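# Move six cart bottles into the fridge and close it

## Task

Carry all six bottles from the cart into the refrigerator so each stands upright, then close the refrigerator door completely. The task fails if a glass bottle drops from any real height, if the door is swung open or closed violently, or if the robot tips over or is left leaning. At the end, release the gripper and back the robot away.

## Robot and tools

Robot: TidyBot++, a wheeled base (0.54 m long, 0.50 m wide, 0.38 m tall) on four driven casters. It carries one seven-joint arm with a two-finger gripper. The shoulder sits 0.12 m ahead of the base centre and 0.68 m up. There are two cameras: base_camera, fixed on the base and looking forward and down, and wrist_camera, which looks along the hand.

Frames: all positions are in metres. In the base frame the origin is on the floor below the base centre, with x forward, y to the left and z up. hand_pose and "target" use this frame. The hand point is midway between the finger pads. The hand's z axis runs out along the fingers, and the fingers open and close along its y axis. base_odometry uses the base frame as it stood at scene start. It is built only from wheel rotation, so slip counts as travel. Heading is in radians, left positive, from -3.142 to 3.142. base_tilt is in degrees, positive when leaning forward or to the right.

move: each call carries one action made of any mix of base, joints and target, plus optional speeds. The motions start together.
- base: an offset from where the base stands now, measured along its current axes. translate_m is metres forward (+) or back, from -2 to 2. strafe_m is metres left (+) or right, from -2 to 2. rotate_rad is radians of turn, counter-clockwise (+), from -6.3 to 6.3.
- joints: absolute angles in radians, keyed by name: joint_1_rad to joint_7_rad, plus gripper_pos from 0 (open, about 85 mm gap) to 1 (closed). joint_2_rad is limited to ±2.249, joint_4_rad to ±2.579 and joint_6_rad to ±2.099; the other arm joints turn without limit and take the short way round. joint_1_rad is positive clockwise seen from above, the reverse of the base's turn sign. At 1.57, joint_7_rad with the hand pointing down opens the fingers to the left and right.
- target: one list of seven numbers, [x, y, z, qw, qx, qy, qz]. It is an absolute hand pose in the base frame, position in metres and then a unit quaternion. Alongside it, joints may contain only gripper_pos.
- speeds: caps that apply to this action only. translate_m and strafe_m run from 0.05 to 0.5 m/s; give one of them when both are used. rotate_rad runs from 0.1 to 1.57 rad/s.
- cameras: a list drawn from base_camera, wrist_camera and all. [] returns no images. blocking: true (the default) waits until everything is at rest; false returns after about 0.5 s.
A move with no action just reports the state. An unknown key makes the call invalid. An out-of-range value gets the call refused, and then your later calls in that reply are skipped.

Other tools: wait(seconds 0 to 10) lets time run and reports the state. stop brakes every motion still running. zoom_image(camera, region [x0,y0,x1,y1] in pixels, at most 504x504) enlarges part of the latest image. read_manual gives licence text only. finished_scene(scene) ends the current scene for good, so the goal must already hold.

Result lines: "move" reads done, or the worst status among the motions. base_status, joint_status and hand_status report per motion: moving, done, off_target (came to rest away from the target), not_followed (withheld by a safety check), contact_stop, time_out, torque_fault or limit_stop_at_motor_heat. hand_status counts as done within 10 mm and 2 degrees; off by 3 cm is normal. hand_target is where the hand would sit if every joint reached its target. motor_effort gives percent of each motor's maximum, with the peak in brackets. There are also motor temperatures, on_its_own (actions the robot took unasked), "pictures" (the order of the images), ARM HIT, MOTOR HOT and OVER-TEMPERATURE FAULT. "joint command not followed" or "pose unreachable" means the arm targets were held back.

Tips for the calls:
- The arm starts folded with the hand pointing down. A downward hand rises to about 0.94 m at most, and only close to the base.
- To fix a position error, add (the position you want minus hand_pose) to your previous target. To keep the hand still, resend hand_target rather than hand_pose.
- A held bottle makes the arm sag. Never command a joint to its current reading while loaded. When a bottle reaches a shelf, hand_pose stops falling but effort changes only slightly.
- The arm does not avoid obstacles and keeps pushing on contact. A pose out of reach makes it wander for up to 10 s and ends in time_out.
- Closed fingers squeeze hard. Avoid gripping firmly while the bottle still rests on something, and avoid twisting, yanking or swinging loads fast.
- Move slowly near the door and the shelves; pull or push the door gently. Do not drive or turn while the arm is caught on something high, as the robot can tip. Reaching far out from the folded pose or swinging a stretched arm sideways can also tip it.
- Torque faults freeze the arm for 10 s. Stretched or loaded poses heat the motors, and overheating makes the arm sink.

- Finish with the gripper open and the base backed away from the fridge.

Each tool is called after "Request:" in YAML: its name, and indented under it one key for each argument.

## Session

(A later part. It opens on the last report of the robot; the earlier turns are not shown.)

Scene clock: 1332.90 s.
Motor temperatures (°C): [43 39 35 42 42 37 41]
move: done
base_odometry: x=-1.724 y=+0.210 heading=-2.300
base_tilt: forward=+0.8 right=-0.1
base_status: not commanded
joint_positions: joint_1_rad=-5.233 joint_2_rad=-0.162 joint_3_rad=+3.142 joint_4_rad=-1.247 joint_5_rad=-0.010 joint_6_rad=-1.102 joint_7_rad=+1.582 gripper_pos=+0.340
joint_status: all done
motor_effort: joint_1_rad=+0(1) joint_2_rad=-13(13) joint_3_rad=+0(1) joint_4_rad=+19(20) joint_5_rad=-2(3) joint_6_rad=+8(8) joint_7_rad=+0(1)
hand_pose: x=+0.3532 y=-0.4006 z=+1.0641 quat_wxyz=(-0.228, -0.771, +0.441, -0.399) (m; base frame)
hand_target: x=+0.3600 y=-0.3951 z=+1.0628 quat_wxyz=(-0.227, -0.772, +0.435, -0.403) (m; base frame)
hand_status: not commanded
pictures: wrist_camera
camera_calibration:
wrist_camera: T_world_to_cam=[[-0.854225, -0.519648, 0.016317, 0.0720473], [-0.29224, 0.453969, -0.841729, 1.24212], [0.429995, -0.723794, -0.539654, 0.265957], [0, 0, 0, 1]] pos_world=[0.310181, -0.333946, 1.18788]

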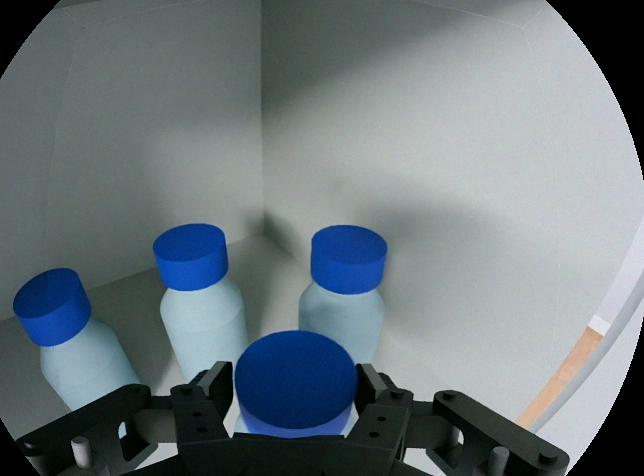

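Request:
move:
  joints: {"gripper_pos": 0.24}
  cameras: []

Request:
move:
  joints: {"joint_2_rad": -0.269, "joint_4_rad": -1.166, "joint_6_rad": -1.303}
  cameras: []

Request:
move:
  joints: {"joint_2_rad": -0.476, "joint_4_rad": -1.321, "joint_6_rad": -1.395}
  cameras: ["wrist_camera"]

Request:
move:
  base: {"translate_m": -0.8585, "strafe_m": 0.2375}
  joints: {"joint_1_rad": 2.192, "gripper_pos": 0.28}
  cameras: ["wrist_camera"]

Scene clock: 1344.73 s.
Motor temperatures (°C): [43 39 35 42 42 37 41]
move: done
base_odometry: x=-1.724 y=+0.210 heading=-2.300
base_tilt: forward=+0.8 right=-0.1
base_status: not commanded
joint_positions: joint_1_rad=-5.233 joint_2_rad=-0.162 joint_3_rad=+3.142 joint_4_rad=-1.247 joint_5_rad=-0.010 joint_6_rad=-1.102 joint_7_rad=+1.582 gripper_pos=+0.240
joint_status: all done
motor_effort: joint_1_rad=+0(1) joint_2_rad=-13(13) joint_3_rad=+1(1) joint_4_rad=+19(19) joint_5_rad=-2(2) joint_6_rad=+7(8) joint_7_rad=+0(1)
hand_pose: x=+0.3532 y=-0.4006 z=+1.0641 quat_wxyz=(-0.228, -0.771, +0.441, -0.399) (m; base frame)
hand_target: x=+0.3600 y=-0.3951 z=+1.0628 quat_wxyz=(-0.227, -0.772, +0.435, -0.403) (m; base frame)
hand_status: not commanded
pictures: none
No camera images: "cameras" was empty.

Scene clock: 1346.00 s.
Motor temperatures (°C): [43 39 35 42 42 37 41]
move: done
base_odometry: x=-1.724 y=+0.210 heading=-2.300
base_tilt: forward=+0.8 right=-0.1
base_status: not commanded
joint_positions: joint_1_rad=-5.233 joint_2_rad=-0.274 joint_3_rad=+3.142 joint_4_rad=-1.187 joint_5_rad=-0.010 joint_6_rad=-1.257 joint_7_rad=+1.582 gripper_pos=+0.240
joint_status: all done
motor_effort: joint_1_rad=+0(1) joint_2_rad=-7(16) joint_3_rad=+1(1) joint_4_rad=+17(21) joint_5_rad=-3(3) joint_6_rad=+8(8) joint_7_rad=+0(1)
hand_pose: x=+0.3176 y=-0.3381 z=+1.1039 quat_wxyz=(-0.232, -0.768, +0.438, -0.405) (m; base frame)
hand_target: x=+0.3200 y=-0.3290 z=+1.1004 quat_wxyz=(-0.223, -0.777, +0.437, -0.395) (m; base frame)
hand_status: not commanded
pictures: none
No camera images: "cameras" was empty.

Scene clock: 1347.47 s.
Motor temperatures (°C): [43 38 35 42 42 37 41]
move: done
base_odometry: x=-1.724 y=+0.210 heading=-2.300
base_tilt: forward=+0.8 right=-0.1
base_status: not commanded
joint_positions: joint_1_rad=-5.233 joint_2_rad=-0.479 joint_3_rad=+3.142 joint_4_rad=-1.301 joint_5_rad=-0.010 joint_6_rad=-1.344 joint_7_rad=+1.582 gripper_pos=+0.240
joint_status: all done
motor_effort: joint_1_rad=+0(1) joint_2_rad=+2(9) joint_3_rad=+1(1) joint_4_rad=+17(19) joint_5_rad=-2(3) joint_6_rad=+8(8) joint_7_rad=+0(1)
hand_pose: x=+0.2688 y=-0.2529 z=+1.0948 quat_wxyz=(-0.233, -0.767, +0.438, -0.407) (m; base frame)
hand_target: x=+0.2686 y=-0.2443 z=+1.0713 quat_wxyz=(-0.214, -0.784, +0.442, -0.380) (m; base frame)
hand_status: not commanded
pictures: wrist_camera
camera_calibration:
wrist_camera: T_world_to_cam=[[-0.853383, -0.520966, 0.0182201, 0.0735983], [-0.285201, 0.437354, -0.852867, 1.18232], [0.436346, -0.733018, -0.521811, 0.402234], [0, 0, 0, 1]] pos_world=[0.224494, -0.183906, 1.21691]

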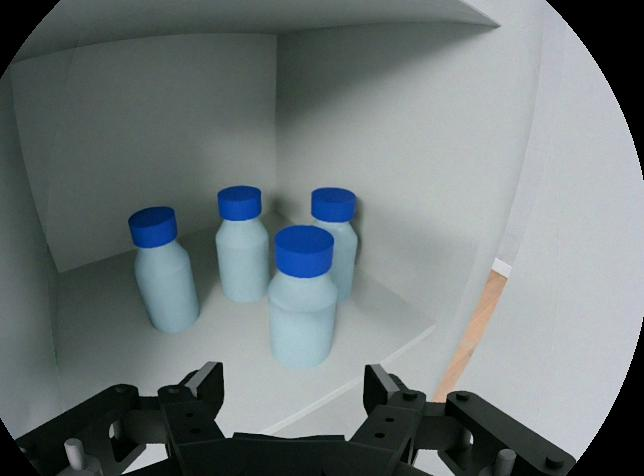

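Scene clock: 1350.53 s.
Motor temperatures (°C): [43 38 35 42 42 37 41]
move: done
base_odometry: x=-0.975 y=+0.692 heading=-2.300
base_tilt: forward=+0.8 right=-0.1
base_status: done
joint_positions: joint_1_rad=-4.116 joint_2_rad=-0.474 joint_3_rad=+3.142 joint_4_rad=-1.304 joint_5_rad=-0.010 joint_6_rad=-1.346 joint_7_rad=+1.582 gripper_pos=+0.280
joint_status: all done
motor_effort: joint_1_rad=+0(1) joint_2_rad=+2(4) joint_3_rad=+1(3) joint_4_rad=+17(17) joint_5_rad=-2(3) joint_6_rad=+7(8) joint_7_rad=+1(1)
hand_pose: x=-0.0435 y=-0.2473 z=+1.0913 quat_wxyz=(-0.409, -0.420, +0.780, -0.219) (m; base frame)
hand_target: x=-0.0466 y=-0.2338 z=+1.0713 quat_wxyz=(-0.388, -0.412, +0.800, -0.199) (m; base frame)
hand_status: not commanded
pictures: wrist_camera
camera_calibration:
wrist_camera: T_world_to_cam=[[-0.842802, 0.537923, 0.0180067, 0.0725478], [0.272488, 0.455299, -0.847616, 1.11077], [-0.464151, -0.709465, -0.530305, 0.516706], [0, 0, 0, 1]] pos_world=[-0.00169933, -0.178174, 1.21421]

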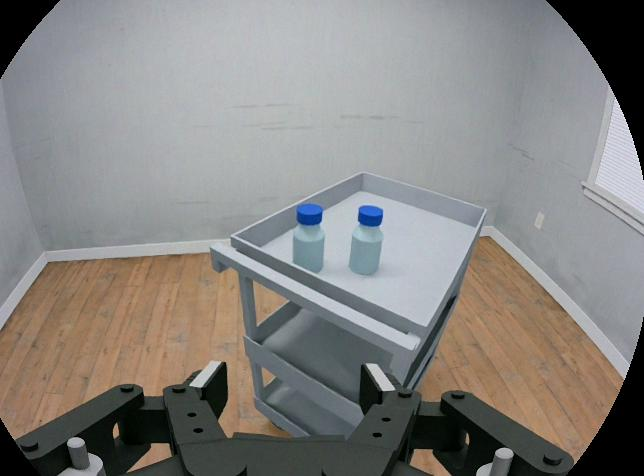

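Request:
move:
  joints: {"joint_2_rad": 0.437, "joint_4_rad": -0.856, "joint_6_rad": -0.825}
  cameras: ["wrist_camera"]

Scene clock: 1373.23 s.
Motor temperatures (°C): [43 38 35 42 42 37 41]
move: done
base_odometry: x=-0.975 y=+0.692 heading=-2.300
base_tilt: forward=+0.8 right=-0.1
base_status: not commanded
joint_positions: joint_1_rad=-4.116 joint_2_rad=+0.434 joint_3_rad=+3.142 joint_4_rad=-0.888 joint_5_rad=-0.010 joint_6_rad=-0.871 joint_7_rad=+1.582 gripper_pos=+0.280
joint_status: all done
motor_effort: joint_1_rad=+0(1) joint_2_rad=-36(38) joint_3_rad=+0(1) joint_4_rad=+21(22) joint_5_rad=-2(3) joint_6_rad=+7(9) joint_7_rad=+0(1)
hand_pose: x=-0.2903 y=-0.6099 z=+0.9601 quat_wxyz=(-0.403, -0.420, +0.784, -0.216) (m; base frame)
hand_target: x=-0.3142 y=-0.6076 z=+0.9873 quat_wxyz=(-0.436, -0.399, +0.775, -0.224) (m; base frame)
hand_status: not commanded
pictures: wrist_camera
camera_calibration:
wrist_camera: T_world_to_cam=[[-0.840811, 0.54111, 0.0153779, 0.0670642], [0.283676, 0.464633, -0.838835, 1.23245], [-0.461047, -0.700939, -0.544169, 0.0947411], [0, 0, 0, 1]] pos_world=[-0.249547, -0.542517, 1.08434]

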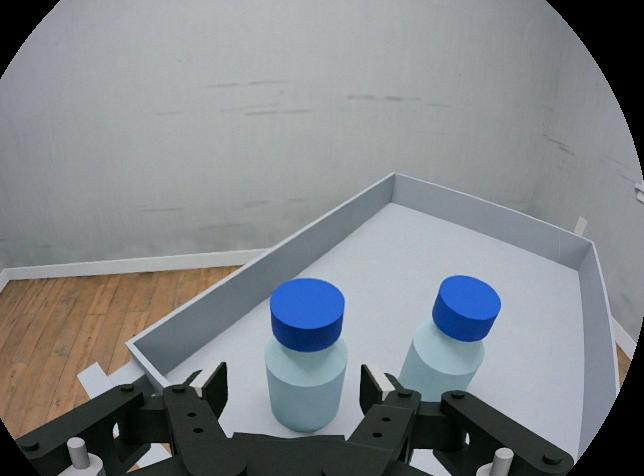

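Request:
move:
  joints: {"joint_1_rad": 2.1975, "joint_2_rad": 0.564, "joint_4_rad": -0.7235, "joint_6_rad": -0.825}
  cameras: ["wrist_camera"]

Scene clock: 1388.97 s.
Motor temperatures (°C): [43 38 35 42 42 37 41]
move: done
base_odometry: x=-0.975 y=+0.692 heading=-2.300
base_tilt: forward=+0.7 right=-0.1
base_status: not commanded
joint_positions: joint_1_rad=-4.111 joint_2_rad=+0.561 joint_3_rad=+3.142 joint_4_rad=-0.752 joint_5_rad=-0.010 joint_6_rad=-0.866 joint_7_rad=+1.582 gripper_pos=+0.280
joint_status: all done
motor_effort: joint_1_rad=-1(1) joint_2_rad=-40(43) joint_3_rad=+0(1) joint_4_rad=+20(22) joint_5_rad=-2(3) joint_6_rad=+7(8) joint_7_rad=+0(1)
hand_pose: x=-0.3212 y=-0.6479 z=+0.9404 quat_wxyz=(-0.409, -0.416, +0.782, -0.218) (m; base frame)
hand_target: x=-0.3453 y=-0.6435 z=+0.9648 quat_wxyz=(-0.438, -0.396, +0.775, -0.224) (m; base frame)
hand_status: not commanded
pictures: wrist_camera
camera_calibration:
wrist_camera: T_world_to_cam=[[-0.837681, 0.545935, 0.0156801, 0.0657208], [0.279953, 0.453855, -0.845956, 1.24082], [-0.468954, -0.704251, -0.533022, 0.0279069], [0, 0, 0, 1]] pos_world=[-0.279231, -0.579379, 1.06353]

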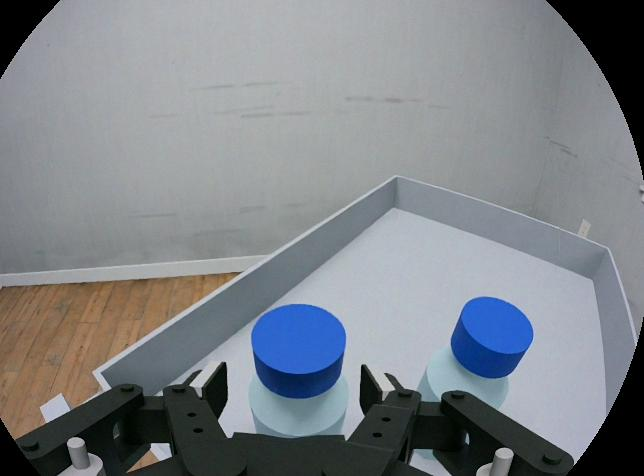

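Request:
zoom_image:
  camera: "wrist_camera"
  region: [220, 280, 380, 440]

Scaled by 3.150.

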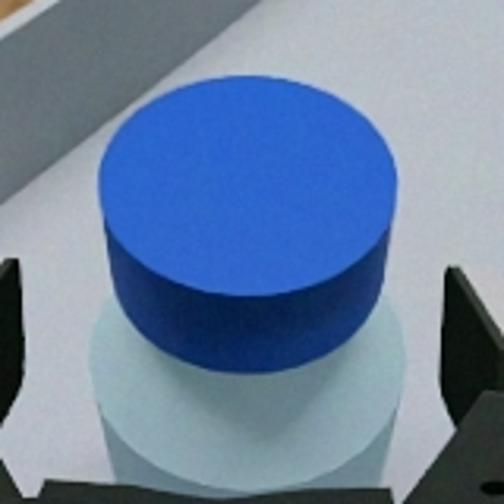

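Request:
move:
  joints: {"joint_2_rad": 0.73, "joint_4_rad": -0.476, "joint_6_rad": -1.0}
  cameras: ["wrist_camera"]

Scene clock: 1418.80 s.
Motor temperatures (°C): [43 39 35 42 42 37 41]
move: done
base_odometry: x=-0.975 y=+0.692 heading=-2.300
base_tilt: forward=+0.8 right=-0.1
base_status: not commanded
joint_positions: joint_1_rad=-4.111 joint_2_rad=+0.724 joint_3_rad=+3.142 joint_4_rad=-0.507 joint_5_rad=-0.010 joint_6_rad=-0.950 joint_7_rad=+1.582 gripper_pos=+0.280
joint_status: all done
motor_effort: joint_1_rad=+0(1) joint_2_rad=-44(47) joint_3_rad=+0(1) joint_4_rad=+20(21) joint_5_rad=-1(3) joint_6_rad=+7(8) joint_7_rad=+0(1)
hand_pose: x=-0.3477 y=-0.6867 z=+0.9237 quat_wxyz=(-0.408, -0.417, +0.783, -0.217) (m; base frame)
hand_target: x=-0.3637 y=-0.6689 z=+0.9228 quat_wxyz=(-0.402, -0.406, +0.795, -0.205) (m; base frame)
hand_status: not commanded
pictures: wrist_camera
camera_calibration:
wrist_camera: T_world_to_cam=[[-0.83812, 0.545255, 0.0158763, 0.0642143], [0.280263, 0.455401, -0.845022, 1.25199], [-0.467983, -0.703781, -0.534495, -0.0186742], [0, 0, 0, 1]] pos_world=[-0.305806, -0.618312, 1.04696]

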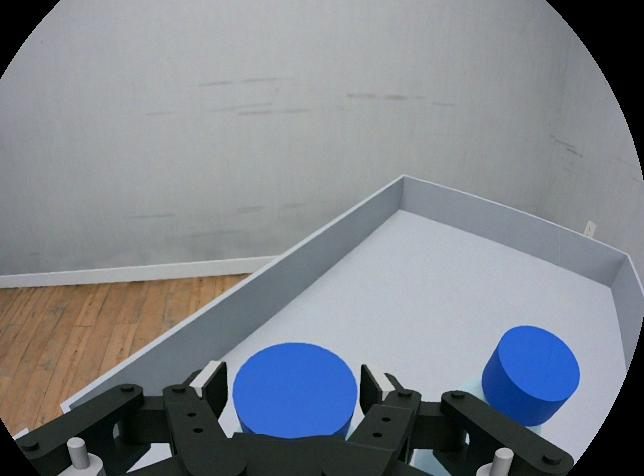

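Request:
move:
  joints: {"gripper_pos": 0.52}
  cameras: ["wrist_camera"]

Scene clock: 1426.67 s.
Motor temperatures (°C): [43 39 35 42 42 37 41]
move: off_target
base_odometry: x=-0.975 y=+0.692 heading=-2.300
base_tilt: forward=+0.8 right=-0.1
base_status: not commanded
joint_positions: joint_1_rad=-4.110 joint_2_rad=+0.724 joint_3_rad=+3.142 joint_4_rad=-0.505 joint_5_rad=-0.010 joint_6_rad=-0.952 joint_7_rad=+1.582 gripper_pos=+0.434
joint_status: gripper_pos off_target (ended at +0.434, target +0.520)
motor_effort: joint_1_rad=+0(1) joint_2_rad=-44(45) joint_3_rad=+1(1) joint_4_rad=+20(20) joint_5_rad=-1(3) joint_6_rad=+8(8) joint_7_rad=+1(1)
hand_pose: x=-0.3479 y=-0.6861 z=+0.9241 quat_wxyz=(-0.408, -0.417, +0.783, -0.217) (m; base frame)
hand_target: x=-0.3637 y=-0.6689 z=+0.9228 quat_wxyz=(-0.402, -0.406, +0.795, -0.205) (m; base frame)
hand_status: not commanded
pictures: wrist_camera
camera_calibration:
wrist_camera: T_world_to_cam=[[-0.83783, 0.5457, 0.0158697, 0.064169], [0.280763, 0.45563, -0.844733, 1.25219], [-0.468201, -0.703287, -0.534953, -0.0174892], [0, 0, 0, 1]] pos_world=[-0.305993, -0.617851, 1.04739]

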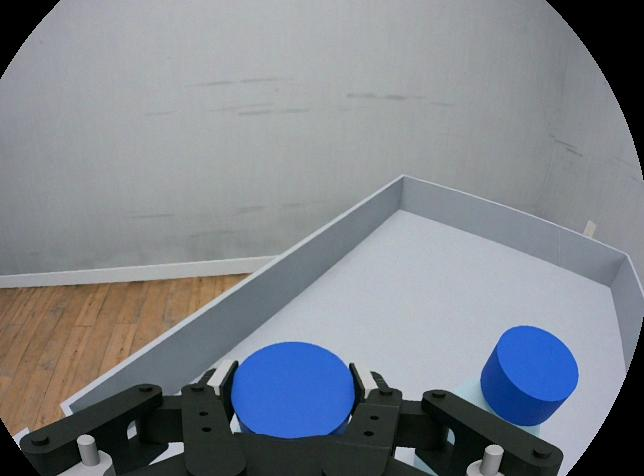

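Request:
move:
  joints: {"joint_2_rad": 0.69, "joint_4_rad": -0.433, "joint_6_rad": -1.014}
  cameras: ["wrist_camera"]

Scene clock: 1451.17 s.
Motor temperatures (°C): [43 40 35 42 42 37 41]
move: off_target
base_odometry: x=-0.975 y=+0.692 heading=-2.300
base_tilt: forward=+0.7 right=-0.1
base_status: not commanded
joint_positions: joint_1_rad=-4.110 joint_2_rad=+0.723 joint_3_rad=+3.142 joint_4_rad=-0.487 joint_5_rad=-0.010 joint_6_rad=-0.987 joint_7_rad=+1.582 gripper_pos=+0.434
joint_status: joint_4_rad off_target (ended at -0.487, target -0.433); the others done
motor_effort: joint_1_rad=-1(1) joint_2_rad=-51(52) joint_3_rad=-1(1) joint_4_rad=+24(24) joint_5_rad=-2(2) joint_6_rad=+10(11) joint_7_rad=+0(1)
hand_pose: x=-0.3453 y=-0.6816 z=+0.9262 quat_wxyz=(-0.402, -0.418, +0.786, -0.214) (m; base frame)
hand_target: x=-0.3573 y=-0.6600 z=+0.9754 quat_wxyz=(-0.429, -0.399, +0.781, -0.219) (m; base frame)
hand_status: not commanded
pictures: wrist_camera
camera_calibration:
wrist_camera: T_world_to_cam=[[-0.8378, 0.545754, 0.0156065, 0.0641034], [0.28804, 0.466099, -0.836531, 1.25331], [-0.463814, -0.696351, -0.547697, 0.00608631], [0, 0, 0, 1]] pos_world=[-0.304476, -0.614915, 1.05077]

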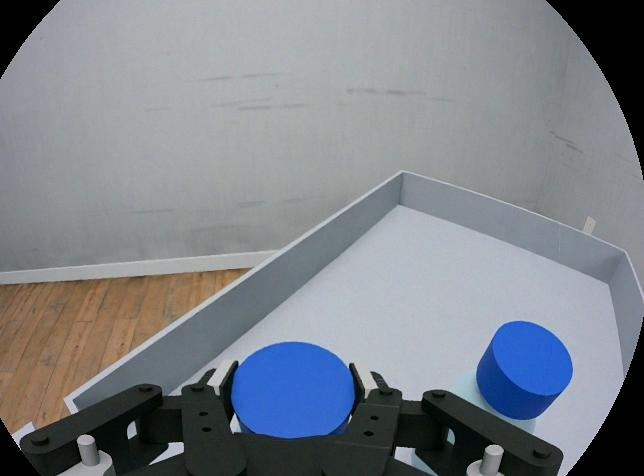

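Request:
move:
  joints: {"joint_2_rad": 0.657, "joint_4_rad": -0.4, "joint_6_rad": -1.065}
  cameras: []

Request:
move:
  joints: {"joint_2_rad": 0.62, "joint_4_rad": -0.318, "joint_6_rad": -1.19}
  cameras: ["wrist_camera"]

Scene clock: 1456.77 s.
Motor temperatures (°C): [43 40 35 42 42 37 41]
move: off_target
base_odometry: x=-0.975 y=+0.692 heading=-2.300
base_tilt: forward=+0.8 right=-0.1
base_status: not commanded
joint_positions: joint_1_rad=-4.110 joint_2_rad=+0.682 joint_3_rad=+3.142 joint_4_rad=-0.448 joint_5_rad=-0.010 joint_6_rad=-1.040 joint_7_rad=+1.582 gripper_pos=+0.434
joint_status: joint_4_rad off_target (ended at -0.448, target -0.400); the others done
motor_effort: joint_1_rad=-1(1) joint_2_rad=-49(54) joint_3_rad=-1(1) joint_4_rad=+24(26) joint_5_rad=-2(3) joint_6_rad=+11(12) joint_7_rad=+1(1)
hand_pose: x=-0.3350 y=-0.6669 z=+0.9668 quat_wxyz=(-0.412, -0.416, +0.781, -0.219) (m; base frame)
hand_target: x=-0.3467 y=-0.6455 z=+1.0064 quat_wxyz=(-0.435, -0.397, +0.777, -0.222) (m; base frame)
hand_status: not commanded
pictures: none
No camera images: "cameras" was empty.

Scene clock: 1457.93 s.
Motor temperatures (°C): [43 40 35 42 42 37 41]
move: off_target
base_odometry: x=-0.975 y=+0.692 heading=-2.300
base_tilt: forward=+0.8 right=-0.1
base_status: not commanded
joint_positions: joint_1_rad=-4.110 joint_2_rad=+0.642 joint_3_rad=+3.142 joint_4_rad=-0.365 joint_5_rad=-0.010 joint_6_rad=-1.160 joint_7_rad=+1.582 gripper_pos=+0.434
joint_status: joint_4_rad off_target (ended at -0.365, target -0.318); the others done
motor_effort: joint_1_rad=+0(1) joint_2_rad=-46(51) joint_3_rad=+0(1) joint_4_rad=+22(24) joint_5_rad=-2(3) joint_6_rad=+11(12) joint_7_rad=+0(1)
hand_pose: x=-0.3171 y=-0.6411 z=+1.0121 quat_wxyz=(-0.414, -0.416, +0.780, -0.220) (m; base frame)
hand_target: x=-0.3269 y=-0.6181 z=+1.0455 quat_wxyz=(-0.432, -0.398, +0.779, -0.221) (m; base frame)
hand_status: not commanded
pictures: wrist_camera
camera_calibration:
wrist_camera: T_world_to_cam=[[-0.838336, 0.544884, 0.0171265, 0.0619969], [0.272597, 0.446199, -0.852407, 1.29654], [-0.472105, -0.709935, -0.522599, 0.0576622], [0, 0, 0, 1]] pos_world=[-0.274237, -0.571361, 1.13426]

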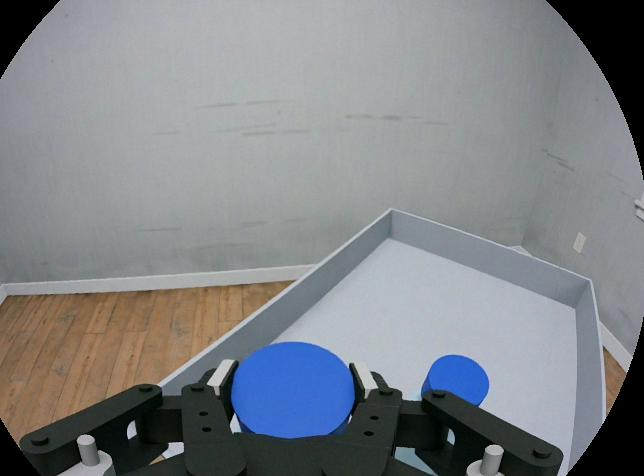

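Request:
move:
  joints: {"joint_2_rad": 0.355, "joint_4_rad": -0.74, "joint_6_rad": -1.055}
  cameras: []

Request:
move:
  joints: {"joint_2_rad": 0.01, "joint_4_rad": -1.07, "joint_6_rad": -1.107}
  cameras: []

Request:
move:
  joints: {"joint_2_rad": -0.488, "joint_4_rad": -1.29, "joint_6_rad": -1.375}
  cameras: ["wrist_camera"]

Request:
move:
  base: {"translate_m": 0.8585, "strafe_m": -0.2375}
  joints: {"joint_1_rad": 0.836}
  cameras: ["wrist_camera"]

Scene clock: 1465.40 s.
Motor temperatures (°C): [43 40 35 42 42 37 41]
move: done
base_odometry: x=-0.975 y=+0.692 heading=-2.300
base_tilt: forward=+0.8 right=-0.1
base_status: not commanded
joint_positions: joint_1_rad=-4.110 joint_2_rad=+0.379 joint_3_rad=+3.142 joint_4_rad=-0.740 joint_5_rad=-0.010 joint_6_rad=-1.116 joint_7_rad=+1.582 gripper_pos=+0.434
joint_status: all done
motor_effort: joint_1_rad=+0(1) joint_2_rad=-38(47) joint_3_rad=+0(1) joint_4_rad=+23(24) joint_5_rad=-2(3) joint_6_rad=+10(11) joint_7_rad=+0(1)
hand_pose: x=-0.2651 y=-0.5654 z=+1.0176 quat_wxyz=(-0.386, -0.423, +0.794, -0.206) (m; base frame)
hand_target: x=-0.2824 y=-0.5566 z=+1.0499 quat_wxyz=(-0.424, -0.400, +0.783, -0.216) (m; base frame)
hand_status: not commanded
pictures: none
No camera images: "cameras" was empty.

Scene clock: 1467.20 s.
Motor temperatures (°C): [43 40 35 42 42 37 41]
move: done
base_odometry: x=-0.975 y=+0.692 heading=-2.300
base_tilt: forward=+0.8 right=-0.2
base_status: not commanded
joint_positions: joint_1_rad=-4.110 joint_2_rad=+0.024 joint_3_rad=+3.142 joint_4_rad=-1.073 joint_5_rad=-0.010 joint_6_rad=-1.116 joint_7_rad=+1.582 gripper_pos=+0.434
joint_status: all done
motor_effort: joint_1_rad=+0(1) joint_2_rad=-23(40) joint_3_rad=+1(1) joint_4_rad=+23(24) joint_5_rad=-2(3) joint_6_rad=+10(11) joint_7_rad=+1(1)
hand_pose: x=-0.1832 y=-0.4464 z=+1.0591 quat_wxyz=(-0.395, -0.421, +0.789, -0.210) (m; base frame)
hand_target: x=-0.1940 y=-0.4345 z=+1.0708 quat_wxyz=(-0.409, -0.404, +0.791, -0.209) (m; base frame)
hand_status: not commanded
pictures: none
No camera images: "cameras" was empty.

Scene clock: 1469.07 s.
Motor temperatures (°C): [43 40 35 42 42 37 41]
move: done
base_odometry: x=-0.975 y=+0.692 heading=-2.300
base_tilt: forward=+0.8 right=-0.1
base_status: not commanded
joint_positions: joint_1_rad=-4.110 joint_2_rad=-0.479 joint_3_rad=+3.142 joint_4_rad=-1.290 joint_5_rad=-0.010 joint_6_rad=-1.343 joint_7_rad=+1.582 gripper_pos=+0.434
joint_status: all done
motor_effort: joint_1_rad=+0(1) joint_2_rad=+0(26) joint_3_rad=+1(2) joint_4_rad=+20(24) joint_5_rad=-3(3) joint_6_rad=+11(12) joint_7_rad=+0(1)
hand_pose: x=-0.0441 y=-0.2446 z=+1.1004 quat_wxyz=(-0.419, -0.415, +0.776, -0.222) (m; base frame)
hand_target: x=-0.0468 y=-0.2312 z=+1.0947 quat_wxyz=(-0.413, -0.403, +0.789, -0.211) (m; base frame)
hand_status: not commanded
pictures: wrist_camera
camera_calibration:
wrist_camera: T_world_to_cam=[[-0.838959, 0.543877, 0.0185887, 0.0714616], [0.265061, 0.438226, -0.858895, 1.12529], [-0.475279, -0.715651, -0.511814, 0.500817], [0, 0, 0, 1]] pos_world=[-0.000289056, -0.173588, 1.2215]

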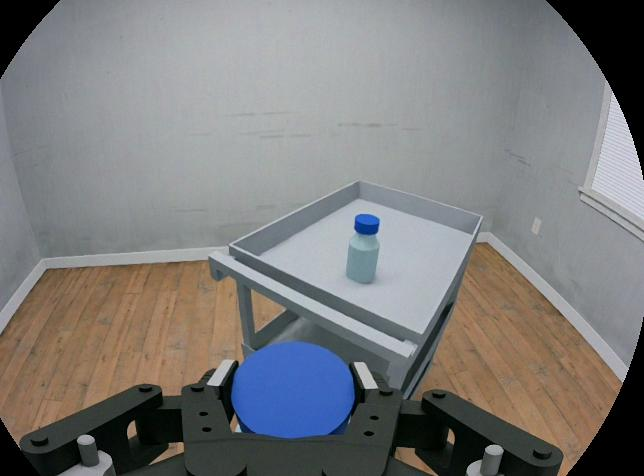

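Scene clock: 1472.10 s.
Motor temperatures (°C): [43 40 35 42 42 37 41]
move: done
base_odometry: x=-1.725 y=+0.210 heading=-2.300
base_tilt: forward=+0.8 right=-0.1
base_status: done
joint_positions: joint_1_rad=-5.423 joint_2_rad=-0.474 joint_3_rad=+3.142 joint_4_rad=-1.293 joint_5_rad=-0.010 joint_6_rad=-1.345 joint_7_rad=+1.582 gripper_pos=+0.434
joint_status: all done
motor_effort: joint_1_rad=+0(2) joint_2_rad=-1(4) joint_3_rad=+1(4) joint_4_rad=+20(21) joint_5_rad=-2(4) joint_6_rad=+11(11) joint_7_rad=+0(1)
hand_pose: x=+0.3147 y=-0.2214 z=+1.0968 quat_wxyz=(-0.194, -0.805, +0.363, -0.428) (m; base frame)
hand_target: x=+0.3107 y=-0.2102 z=+1.0947 quat_wxyz=(-0.188, -0.810, +0.360, -0.424) (m; base frame)
hand_status: not commanded
pictures: wrist_camera
camera_calibration:
wrist_camera: T_world_to_cam=[[-0.740077, -0.672279, 0.0180667, 0.0601259], [-0.361493, 0.375009, -0.853634, 1.19437], [0.567105, -0.638286, -0.52056, 0.384702], [0, 0, 0, 1]] pos_world=[0.258087, -0.161927, 1.21873]

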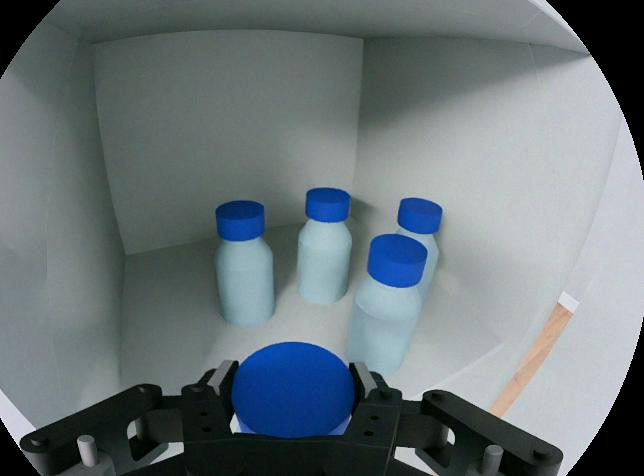

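Request:
move:
  joints: {"joint_2_rad": -0.19, "joint_4_rad": -1.105, "joint_6_rad": -1.13}
  cameras: ["wrist_camera"]

Request:
move:
  joints: {"joint_2_rad": -0.2, "joint_4_rad": -1.195, "joint_6_rad": -1.1}
  cameras: []

Request:
move:
  joints: {"joint_2_rad": -0.206, "joint_4_rad": -1.216, "joint_6_rad": -1.085}
  cameras: []

Scene clock: 1491.40 s.
Motor temperatures (°C): [43 40 35 42 42 37 41]
move: off_target
base_odometry: x=-1.725 y=+0.210 heading=-2.300
base_tilt: forward=+0.8 right=-0.1
base_status: not commanded
joint_positions: joint_1_rad=-5.423 joint_2_rad=-0.170 joint_3_rad=+3.142 joint_4_rad=-1.156 joint_5_rad=-0.010 joint_6_rad=-1.192 joint_7_rad=+1.582 gripper_pos=+0.434
joint_status: joint_4_rad off_target (ended at -1.156, target -1.105); the others done
motor_effort: joint_1_rad=+0(1) joint_2_rad=-14(18) joint_3_rad=+1(1) joint_4_rad=+22(23) joint_5_rad=-2(3) joint_6_rad=+11(12) joint_7_rad=+0(1)
hand_pose: x=+0.4131 y=-0.3361 z=+1.0924 quat_wxyz=(-0.191, -0.808, +0.365, -0.422) (m; base frame)
hand_target: x=+0.4194 y=-0.3305 z=+1.1445 quat_wxyz=(-0.212, -0.780, +0.346, -0.476) (m; base frame)
hand_status: not commanded
pictures: wrist_camera
camera_calibration:
wrist_camera: T_world_to_cam=[[-0.740747, -0.671571, 0.0169145, 0.0576954], [-0.368294, 0.384916, -0.846286, 1.26728], [0.56183, -0.633113, -0.532461, 0.270349], [0, 0, 0, 1]] pos_world=[0.357578, -0.277887, 1.21545]

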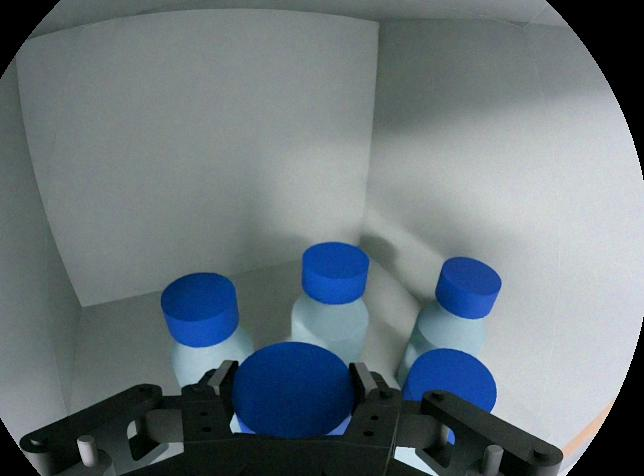

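Scene clock: 1492.27 s.
Motor temperatures (°C): [43 40 35 42 42 37 41]
move: done
base_odometry: x=-1.725 y=+0.210 heading=-2.300
base_tilt: forward=+0.8 right=-0.1
base_status: not commanded
joint_positions: joint_1_rad=-5.423 joint_2_rad=-0.177 joint_3_rad=+3.142 joint_4_rad=-1.205 joint_5_rad=-0.010 joint_6_rad=-1.162 joint_7_rad=+1.582 gripper_pos=+0.434
joint_status: all done
motor_effort: joint_1_rad=+0(1) joint_2_rad=-14(16) joint_3_rad=+1(1) joint_4_rad=+22(23) joint_5_rad=-2(3) joint_6_rad=+10(12) joint_7_rad=+1(1)
hand_pose: x=+0.4145 y=-0.3377 z=+1.0775 quat_wxyz=(-0.189, -0.810, +0.366, -0.417) (m; base frame)
hand_target: x=+0.4214 y=-0.3327 z=+1.1096 quat_wxyz=(-0.203, -0.792, +0.352, -0.457) (m; base frame)
hand_status: not commanded
pictures: none
No camera images: "cameras" was empty.

Scene clock: 1492.87 s.
Motor temperatures (°C): [43 40 35 42 42 37 41]
move: done
base_odometry: x=-1.725 y=+0.210 heading=-2.300
base_tilt: forward=+0.9 right=-0.1
base_status: not commanded
joint_positions: joint_1_rad=-5.423 joint_2_rad=-0.181 joint_3_rad=+3.142 joint_4_rad=-1.223 joint_5_rad=-0.010 joint_6_rad=-1.145 joint_7_rad=+1.582 gripper_pos=+0.434
joint_status: all done
motor_effort: joint_1_rad=+0(1) joint_2_rad=-15(16) joint_3_rad=+1(1) joint_4_rad=+22(23) joint_5_rad=-2(3) joint_6_rad=+11(11) joint_7_rad=+0(1)
hand_pose: x=+0.4151 y=-0.3385 z=+1.0744 quat_wxyz=(-0.190, -0.809, +0.366, -0.418) (m; base frame)
hand_target: x=+0.4215 y=-0.3327 z=+1.1051 quat_wxyz=(-0.203, -0.792, +0.352, -0.457) (m; base frame)
hand_status: not commanded
pictures: none
No camera images: "cameras" was empty.

Request:
move:
  joints: {"joint_2_rad": -0.212, "joint_4_rad": -1.237, "joint_6_rad": -1.07}
  cameras: []

Request:
move:
  joints: {"joint_2_rad": -0.218, "joint_4_rad": -1.258, "joint_6_rad": -1.054}
  cameras: []

Scene clock: 1497.37 s.
Motor temperatures (°C): [43 39 35 42 42 37 41]
move: done
base_odometry: x=-1.725 y=+0.210 heading=-2.300
base_tilt: forward=+0.8 right=-0.1
base_status: not commanded
joint_positions: joint_1_rad=-5.423 joint_2_rad=-0.187 joint_3_rad=+3.142 joint_4_rad=-1.243 joint_5_rad=-0.010 joint_6_rad=-1.130 joint_7_rad=+1.582 gripper_pos=+0.434
joint_status: all done
motor_effort: joint_1_rad=+0(1) joint_2_rad=-15(16) joint_3_rad=+0(1) joint_4_rad=+23(23) joint_5_rad=-2(3) joint_6_rad=+10(11) joint_7_rad=+0(1)
hand_pose: x=+0.4152 y=-0.3386 z=+1.0703 quat_wxyz=(-0.190, -0.809, +0.366, -0.419) (m; base frame)
hand_target: x=+0.4215 y=-0.3327 z=+1.1005 quat_wxyz=(-0.203, -0.792, +0.352, -0.457) (m; base frame)
hand_status: not commanded
pictures: none
No camera images: "cameras" was empty.

Scene clock: 1497.93 s.
Motor temperatures (°C): [43 39 35 42 42 37 41]
move: done
base_odometry: x=-1.725 y=+0.210 heading=-2.300
base_tilt: forward=+0.8 right=-0.1
base_status: not commanded
joint_positions: joint_1_rad=-5.423 joint_2_rad=-0.194 joint_3_rad=+3.142 joint_4_rad=-1.260 joint_5_rad=-0.010 joint_6_rad=-1.111 joint_7_rad=+1.582 gripper_pos=+0.434
joint_status: all done
motor_effort: joint_1_rad=+0(1) joint_2_rad=-14(15) joint_3_rad=+1(1) joint_4_rad=+22(24) joint_5_rad=-2(2) joint_6_rad=+10(11) joint_7_rad=+0(1)
hand_pose: x=+0.4151 y=-0.3385 z=+1.0695 quat_wxyz=(-0.192, -0.807, +0.365, -0.423) (m; base frame)
hand_target: x=+0.4215 y=-0.3328 z=+1.0962 quat_wxyz=(-0.203, -0.791, +0.351, -0.457) (m; base frame)
hand_status: not commanded
pictures: none
No camera images: "cameras" was empty.

Request:
move:
  joints: {"joint_2_rad": -0.2235, "joint_4_rad": -1.279, "joint_6_rad": -1.063}
  cameras: []

Request:
move:
  joints: {"joint_2_rad": -0.229, "joint_4_rad": -1.3, "joint_6_rad": -1.075}
  cameras: []

Request:
move:
  joints: {"joint_2_rad": -0.2335, "joint_4_rad": -1.318, "joint_6_rad": -1.086}
  cameras: ["wrist_camera"]

Scene clock: 1504.70 s.
Motor temperatures (°C): [43 39 35 42 42 37 41]
move: done
base_odometry: x=-1.725 y=+0.210 heading=-2.300
base_tilt: forward=+0.8 right=-0.1
base_status: not commanded
joint_positions: joint_1_rad=-5.423 joint_2_rad=-0.205 joint_3_rad=+3.142 joint_4_rad=-1.271 joint_5_rad=-0.010 joint_6_rad=-1.107 joint_7_rad=+1.582 gripper_pos=+0.434
joint_status: all done
motor_effort: joint_1_rad=-1(1) joint_2_rad=-13(15) joint_3_rad=+0(1) joint_4_rad=+21(22) joint_5_rad=-2(3) joint_6_rad=+9(11) joint_7_rad=+0(1)
hand_pose: x=+0.4128 y=-0.3359 z=+1.0693 quat_wxyz=(-0.192, -0.806, +0.365, -0.424) (m; base frame)
hand_target: x=+0.4190 y=-0.3300 z=+1.0849 quat_wxyz=(-0.199, -0.797, +0.354, -0.447) (m; base frame)
hand_status: not commanded
pictures: none
No camera images: "cameras" was empty.

Scene clock: 1505.30 s.
Motor temperatures (°C): [43 39 35 42 42 37 41]
move: done
base_odometry: x=-1.725 y=+0.210 heading=-2.300
base_tilt: forward=+0.8 right=-0.1
base_status: not commanded
joint_positions: joint_1_rad=-5.423 joint_2_rad=-0.215 joint_3_rad=+3.142 joint_4_rad=-1.281 joint_5_rad=-0.010 joint_6_rad=-1.104 joint_7_rad=+1.582 gripper_pos=+0.434
joint_status: all done
motor_effort: joint_1_rad=-1(1) joint_2_rad=-11(13) joint_3_rad=+0(1) joint_4_rad=+19(21) joint_5_rad=-1(3) joint_6_rad=+7(10) joint_7_rad=+0(1)
hand_pose: x=+0.4103 y=-0.3329 z=+1.0694 quat_wxyz=(-0.193, -0.806, +0.364, -0.425) (m; base frame)
hand_target: x=+0.4161 y=-0.3268 z=+1.0729 quat_wxyz=(-0.194, -0.803, +0.357, -0.436) (m; base frame)
hand_status: not commanded
pictures: none
No camera images: "cameras" was empty.

Scene clock: 1505.90 s.
Motor temperatures (°C): [43 39 35 42 42 37 41]
move: done
base_odometry: x=-1.725 y=+0.210 heading=-2.300
base_tilt: forward=+0.8 right=-0.1
base_status: not commanded
joint_positions: joint_1_rad=-5.423 joint_2_rad=-0.225 joint_3_rad=+3.142 joint_4_rad=-1.290 joint_5_rad=-0.010 joint_6_rad=-1.103 joint_7_rad=+1.582 gripper_pos=+0.434
joint_status: all done
motor_effort: joint_1_rad=-1(1) joint_2_rad=-9(11) joint_3_rad=+0(1) joint_4_rad=+17(20) joint_5_rad=-2(3) joint_6_rad=+5(7) joint_7_rad=+1(1)
hand_pose: x=+0.4079 y=-0.3301 z=+1.0694 quat_wxyz=(-0.193, -0.805, +0.364, -0.426) (m; base frame)
hand_target: x=+0.4133 y=-0.3237 z=+1.0624 quat_wxyz=(-0.189, -0.808, +0.359, -0.426) (m; base frame)
hand_status: not commanded
pictures: wrist_camera
camera_calibration:
wrist_camera: T_world_to_cam=[[-0.741229, -0.671044, 0.0167142, 0.0588547], [-0.361889, 0.37852, -0.851915, 1.24487], [0.565346, -0.637512, -0.523414, 0.252286], [0, 0, 0, 1]] pos_world=[0.351502, -0.27088, 1.19159]

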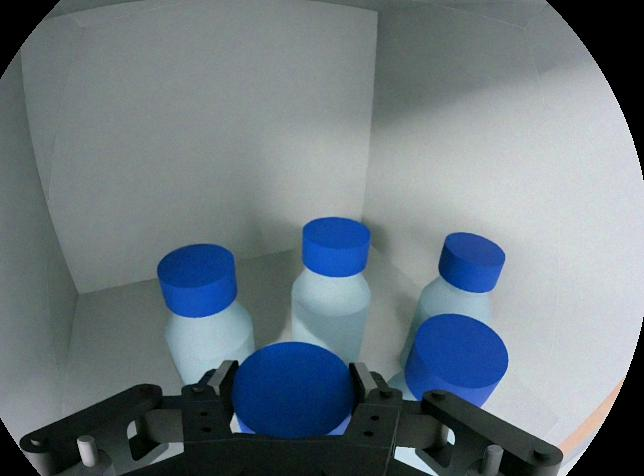

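Request:
move:
  joints: {"gripper_pos": 0.34}
  cameras: ["wrist_camera"]

Scene clock: 1512.83 s.
Motor temperatures (°C): [43 39 35 42 42 37 41]
move: done
base_odometry: x=-1.725 y=+0.210 heading=-2.300
base_tilt: forward=+0.8 right=-0.1
base_status: not commanded
joint_positions: joint_1_rad=-5.423 joint_2_rad=-0.225 joint_3_rad=+3.142 joint_4_rad=-1.300 joint_5_rad=-0.010 joint_6_rad=-1.103 joint_7_rad=+1.582 gripper_pos=+0.340
joint_status: all done
motor_effort: joint_1_rad=+0(1) joint_2_rad=-10(11) joint_3_rad=+1(1) joint_4_rad=+19(20) joint_5_rad=-2(3) joint_6_rad=+8(8) joint_7_rad=+0(1)
hand_pose: x=+0.4079 y=-0.3297 z=+1.0640 quat_wxyz=(-0.191, -0.807, +0.365, -0.422) (m; base frame)
hand_target: x=+0.4133 y=-0.3237 z=+1.0624 quat_wxyz=(-0.189, -0.808, +0.359, -0.426) (m; base frame)
hand_status: not commanded
pictures: wrist_camera
camera_calibration:
wrist_camera: T_world_to_cam=[[-0.740842, -0.671477, 0.0164511, 0.0591126], [-0.36766, 0.384899, -0.846569, 1.2389], [0.56212, -0.633222, -0.532025, 0.261588], [0, 0, 0, 1]] pos_world=[0.352242, -0.271514, 1.18701]

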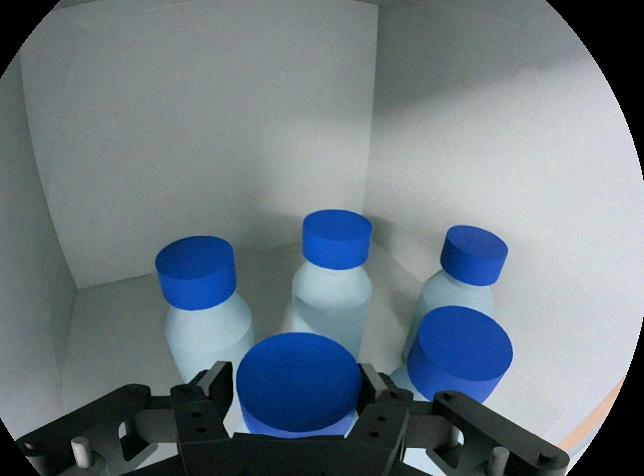

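Request:
move:
  joints: {"gripper_pos": 0.24}
  cameras: []

Request:
move:
  joints: {"joint_2_rad": -0.33, "joint_4_rad": -1.198, "joint_6_rad": -1.332}
  cameras: []

Request:
move:
  joints: {"joint_2_rad": -0.476, "joint_4_rad": -1.321, "joint_6_rad": -1.395}
  cameras: ["wrist_camera"]

Request:
move:
  base: {"translate_m": -0.8585, "strafe_m": 0.2375}
  joints: {"joint_1_rad": 2.3475, "gripper_pos": 0.28}
  cameras: ["wrist_camera"]

Scene clock: 1523.80 s.
Motor temperatures (°C): [43 39 35 42 42 37 41]
move: done
base_odometry: x=-1.725 y=+0.210 heading=-2.300
base_tilt: forward=+0.8 right=-0.1
base_status: not commanded
joint_positions: joint_1_rad=-5.423 joint_2_rad=-0.225 joint_3_rad=+3.142 joint_4_rad=-1.300 joint_5_rad=-0.010 joint_6_rad=-1.103 joint_7_rad=+1.582 gripper_pos=+0.240
joint_status: all done
motor_effort: joint_1_rad=-1(1) joint_2_rad=-10(10) joint_3_rad=+1(1) joint_4_rad=+19(19) joint_5_rad=-2(3) joint_6_rad=+7(8) joint_7_rad=+0(0)
hand_pose: x=+0.4079 y=-0.3297 z=+1.0640 quat_wxyz=(-0.191, -0.807, +0.365, -0.422) (m; base frame)
hand_target: x=+0.4133 y=-0.3237 z=+1.0624 quat_wxyz=(-0.189, -0.808, +0.359, -0.426) (m; base frame)
hand_status: not commanded
pictures: none
No camera images: "cameras" was empty.

Scene clock: 1525.10 s.
Motor temperatures (°C): [43 39 35 42 42 37 41]
move: done
base_odometry: x=-1.725 y=+0.210 heading=-2.300
base_tilt: forward=+0.8 right=-0.1
base_status: not commanded
joint_positions: joint_1_rad=-5.423 joint_2_rad=-0.335 joint_3_rad=+3.142 joint_4_rad=-1.219 joint_5_rad=-0.010 joint_6_rad=-1.282 joint_7_rad=+1.582 gripper_pos=+0.240
joint_status: all done
motor_effort: joint_1_rad=-1(1) joint_2_rad=-4(13) joint_3_rad=+1(2) joint_4_rad=+17(21) joint_5_rad=-2(3) joint_6_rad=+7(8) joint_7_rad=+0(1)
hand_pose: x=+0.3587 y=-0.2722 z=+1.1037 quat_wxyz=(-0.193, -0.805, +0.363, -0.427) (m; base frame)
hand_target: x=+0.3581 y=-0.2627 z=+1.0998 quat_wxyz=(-0.184, -0.815, +0.362, -0.415) (m; base frame)
hand_status: not commanded
pictures: none
No camera images: "cameras" was empty.

Scene clock: 1526.17 s.
Motor temperatures (°C): [43 39 35 42 42 37 41]
move: done
base_odometry: x=-1.725 y=+0.210 heading=-2.300
base_tilt: forward=+0.8 right=-0.1
base_status: not commanded
joint_positions: joint_1_rad=-5.423 joint_2_rad=-0.479 joint_3_rad=+3.142 joint_4_rad=-1.303 joint_5_rad=-0.010 joint_6_rad=-1.345 joint_7_rad=+1.582 gripper_pos=+0.240
joint_status: all done
motor_effort: joint_1_rad=+0(1) joint_2_rad=+2(7) joint_3_rad=+1(1) joint_4_rad=+16(18) joint_5_rad=-2(3) joint_6_rad=+8(8) joint_7_rad=+0(1)
hand_pose: x=+0.3139 y=-0.2202 z=+1.0936 quat_wxyz=(-0.193, -0.806, +0.363, -0.426) (m; base frame)
hand_target: x=+0.3121 y=-0.2117 z=+1.0713 quat_wxyz=(-0.177, -0.823, +0.365, -0.398) (m; base frame)
hand_status: not commanded
pictures: wrist_camera
camera_calibration:
wrist_camera: T_world_to_cam=[[-0.739608, -0.672799, 0.0179363, 0.0602863], [-0.364268, 0.377746, -0.851245, 1.18977], [0.565941, -0.636121, -0.524463, 0.389436], [0, 0, 0, 1]] pos_world=[0.257585, -0.161141, 1.21595]

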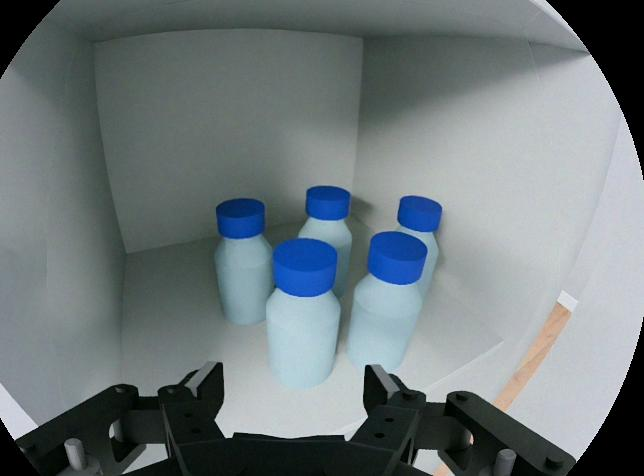

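Scene clock: 1529.17 s.
Motor temperatures (°C): [43 39 35 42 42 37 41]
move: done
base_odometry: x=-0.975 y=+0.692 heading=-2.301
base_tilt: forward=+0.8 right=-0.1
base_status: done
joint_positions: joint_1_rad=-3.961 joint_2_rad=-0.473 joint_3_rad=+3.143 joint_4_rad=-1.305 joint_5_rad=-0.010 joint_6_rad=-1.346 joint_7_rad=+1.582 gripper_pos=+0.280
joint_status: all done
motor_effort: joint_1_rad=+0(1) joint_2_rad=+1(4) joint_3_rad=+1(4) joint_4_rad=+17(18) joint_5_rad=-2(3) joint_6_rad=+7(8) joint_7_rad=+0(1)
hand_pose: x=-0.0808 y=-0.2190 z=+1.0904 quat_wxyz=(-0.424, -0.358, +0.811, -0.186) (m; base frame)
hand_target: x=-0.0808 y=-0.2053 z=+1.0713 quat_wxyz=(-0.402, -0.348, +0.830, -0.168) (m; base frame)
hand_status: not commanded
pictures: wrist_camera
camera_calibration:
wrist_camera: T_world_to_cam=[[-0.748258, 0.663187, 0.0171183, 0.0619174], [0.342475, 0.408248, -0.846194, 1.10111], [-0.568174, -0.627309, -0.5326, 0.531062], [0, 0, 0, 1]] pos_world=[-0.029036, -0.157448, 1.21353]

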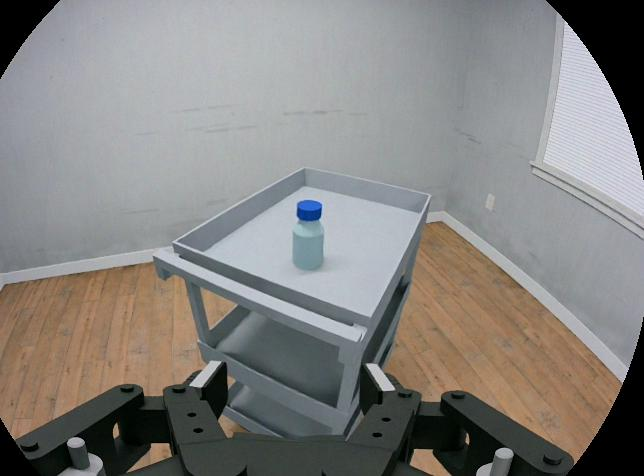

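Request:
move:
  joints: {"joint_1_rad": 2.3535, "joint_2_rad": 0.48, "joint_4_rad": -0.778, "joint_6_rad": -0.849}
  cameras: ["wrist_camera"]

Scene clock: 1539.00 s.
Motor temperatures (°C): [43 39 35 42 42 37 41]
move: done
base_odometry: x=-0.975 y=+0.692 heading=-2.301
base_tilt: forward=+0.8 right=-0.1
base_status: not commanded
joint_positions: joint_1_rad=-3.956 joint_2_rad=+0.476 joint_3_rad=+3.143 joint_4_rad=-0.810 joint_5_rad=-0.010 joint_6_rad=-0.895 joint_7_rad=+1.582 gripper_pos=+0.280
joint_status: all done
motor_effort: joint_1_rad=+0(1) joint_2_rad=-37(40) joint_3_rad=+0(1) joint_4_rad=+20(22) joint_5_rad=-2(3) joint_6_rad=+7(8) joint_7_rad=+0(1)
hand_pose: x=-0.3938 y=-0.5470 z=+0.9658 quat_wxyz=(-0.424, -0.354, +0.813, -0.184) (m; base frame)
hand_target: x=-0.4167 y=-0.5405 z=+0.9927 quat_wxyz=(-0.457, -0.334, +0.803, -0.190) (m; base frame)
hand_status: not commanded
pictures: wrist_camera
camera_calibration:
wrist_camera: T_world_to_cam=[[-0.742271, 0.669895, 0.0165363, 0.0540065], [0.34782, 0.406256, -0.844972, 1.23662], [-0.572761, -0.621447, -0.534555, 0.0844228], [0, 0, 0, 1]] pos_world=[-0.341679, -0.486099, 1.08914]

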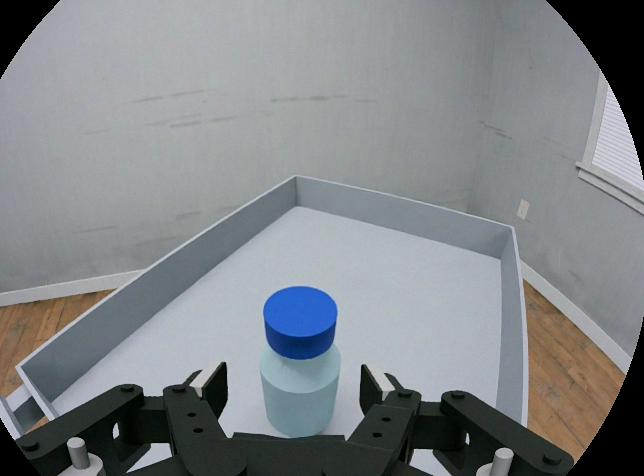

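Request:
zoom_image:
  camera: "wrist_camera"
  region: [220, 260, 380, 400]

Scaled by 3.150.

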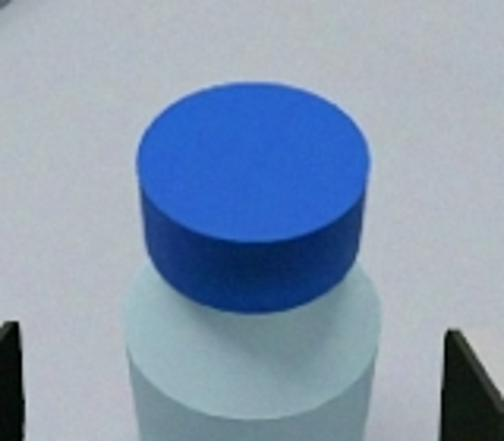

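Request:
move:
  joints: {"joint_2_rad": 0.592, "joint_4_rad": -0.6695, "joint_6_rad": -0.849}
  cameras: ["wrist_camera"]

Request:
zoom_image:
  camera: "wrist_camera"
  region: [220, 280, 380, 440]

Scene clock: 1556.60 s.
Motor temperatures (°C): [43 39 35 42 42 37 41]
move: done
base_odometry: x=-0.975 y=+0.692 heading=-2.301
base_tilt: forward=+0.8 right=-0.1
base_status: not commanded
joint_positions: joint_1_rad=-3.955 joint_2_rad=+0.589 joint_3_rad=+3.143 joint_4_rad=-0.698 joint_5_rad=-0.010 joint_6_rad=-0.890 joint_7_rad=+1.582 gripper_pos=+0.280
joint_status: all done
motor_effort: joint_1_rad=-1(1) joint_2_rad=-41(44) joint_3_rad=+0(1) joint_4_rad=+20(21) joint_5_rad=-2(3) joint_6_rad=+7(9) joint_7_rad=+0(1)
hand_pose: x=-0.4224 y=-0.5772 z=+0.9430 quat_wxyz=(-0.426, -0.354, +0.812, -0.185) (m; base frame)
hand_target: x=-0.4451 y=-0.5691 z=+0.9667 quat_wxyz=(-0.455, -0.334, +0.803, -0.189) (m; base frame)
hand_status: not commanded
pictures: wrist_camera
camera_calibration:
wrist_camera: T_world_to_cam=[[-0.742174, 0.669996, 0.0168082, 0.0532234], [0.344976, 0.403402, -0.847501, 1.23904], [-0.574603, -0.623195, -0.530527, 0.0314557], [0, 0, 0, 1]] pos_world=[-0.369864, -0.515887, 1.06588]

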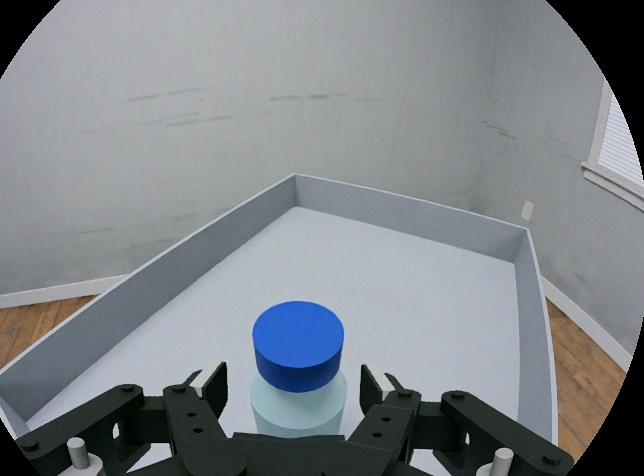

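Scaled by 3.150.

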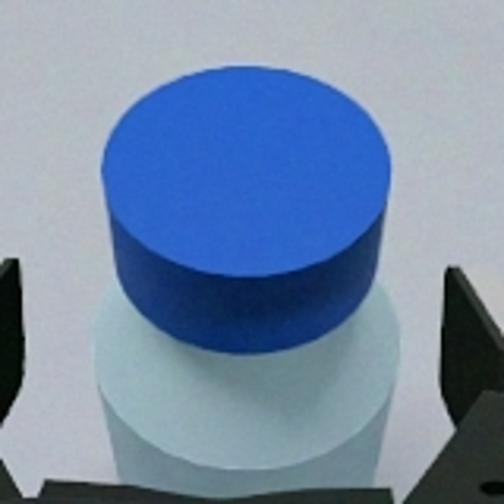

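Request:
move:
  joints: {"joint_2_rad": 0.7925, "joint_4_rad": -0.349, "joint_6_rad": -1.064}
  cameras: ["wrist_camera"]

Scene clock: 1566.87 s.
Motor temperatures (°C): [43 39 35 42 42 37 41]
move: done
base_odometry: x=-0.975 y=+0.692 heading=-2.301
base_tilt: forward=+0.8 right=-0.1
base_status: not commanded
joint_positions: joint_1_rad=-3.955 joint_2_rad=+0.786 joint_3_rad=+3.143 joint_4_rad=-0.380 joint_5_rad=-0.010 joint_6_rad=-1.013 joint_7_rad=+1.582 gripper_pos=+0.280
joint_status: all done
motor_effort: joint_1_rad=-1(1) joint_2_rad=-46(48) joint_3_rad=+0(1) joint_4_rad=+20(22) joint_5_rad=-2(3) joint_6_rad=+7(8) joint_7_rad=+0(1)
hand_pose: x=-0.4571 y=-0.6144 z=+0.9251 quat_wxyz=(-0.425, -0.355, +0.812, -0.185) (m; base frame)
hand_target: x=-0.4697 y=-0.5938 z=+0.9235 quat_wxyz=(-0.417, -0.343, +0.824, -0.173) (m; base frame)
hand_status: not commanded
pictures: wrist_camera
camera_calibration:
wrist_camera: T_world_to_cam=[[-0.743059, 0.668999, 0.0174119, 0.0511235], [0.345677, 0.405962, -0.845992, 1.25137], [-0.573037, -0.622603, -0.532911, -0.0178639], [0, 0, 0, 1]] pos_world=[-0.404819, -0.553333, 1.04824]

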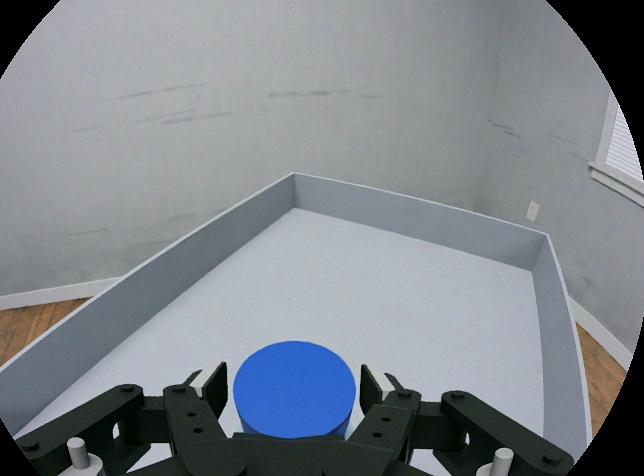

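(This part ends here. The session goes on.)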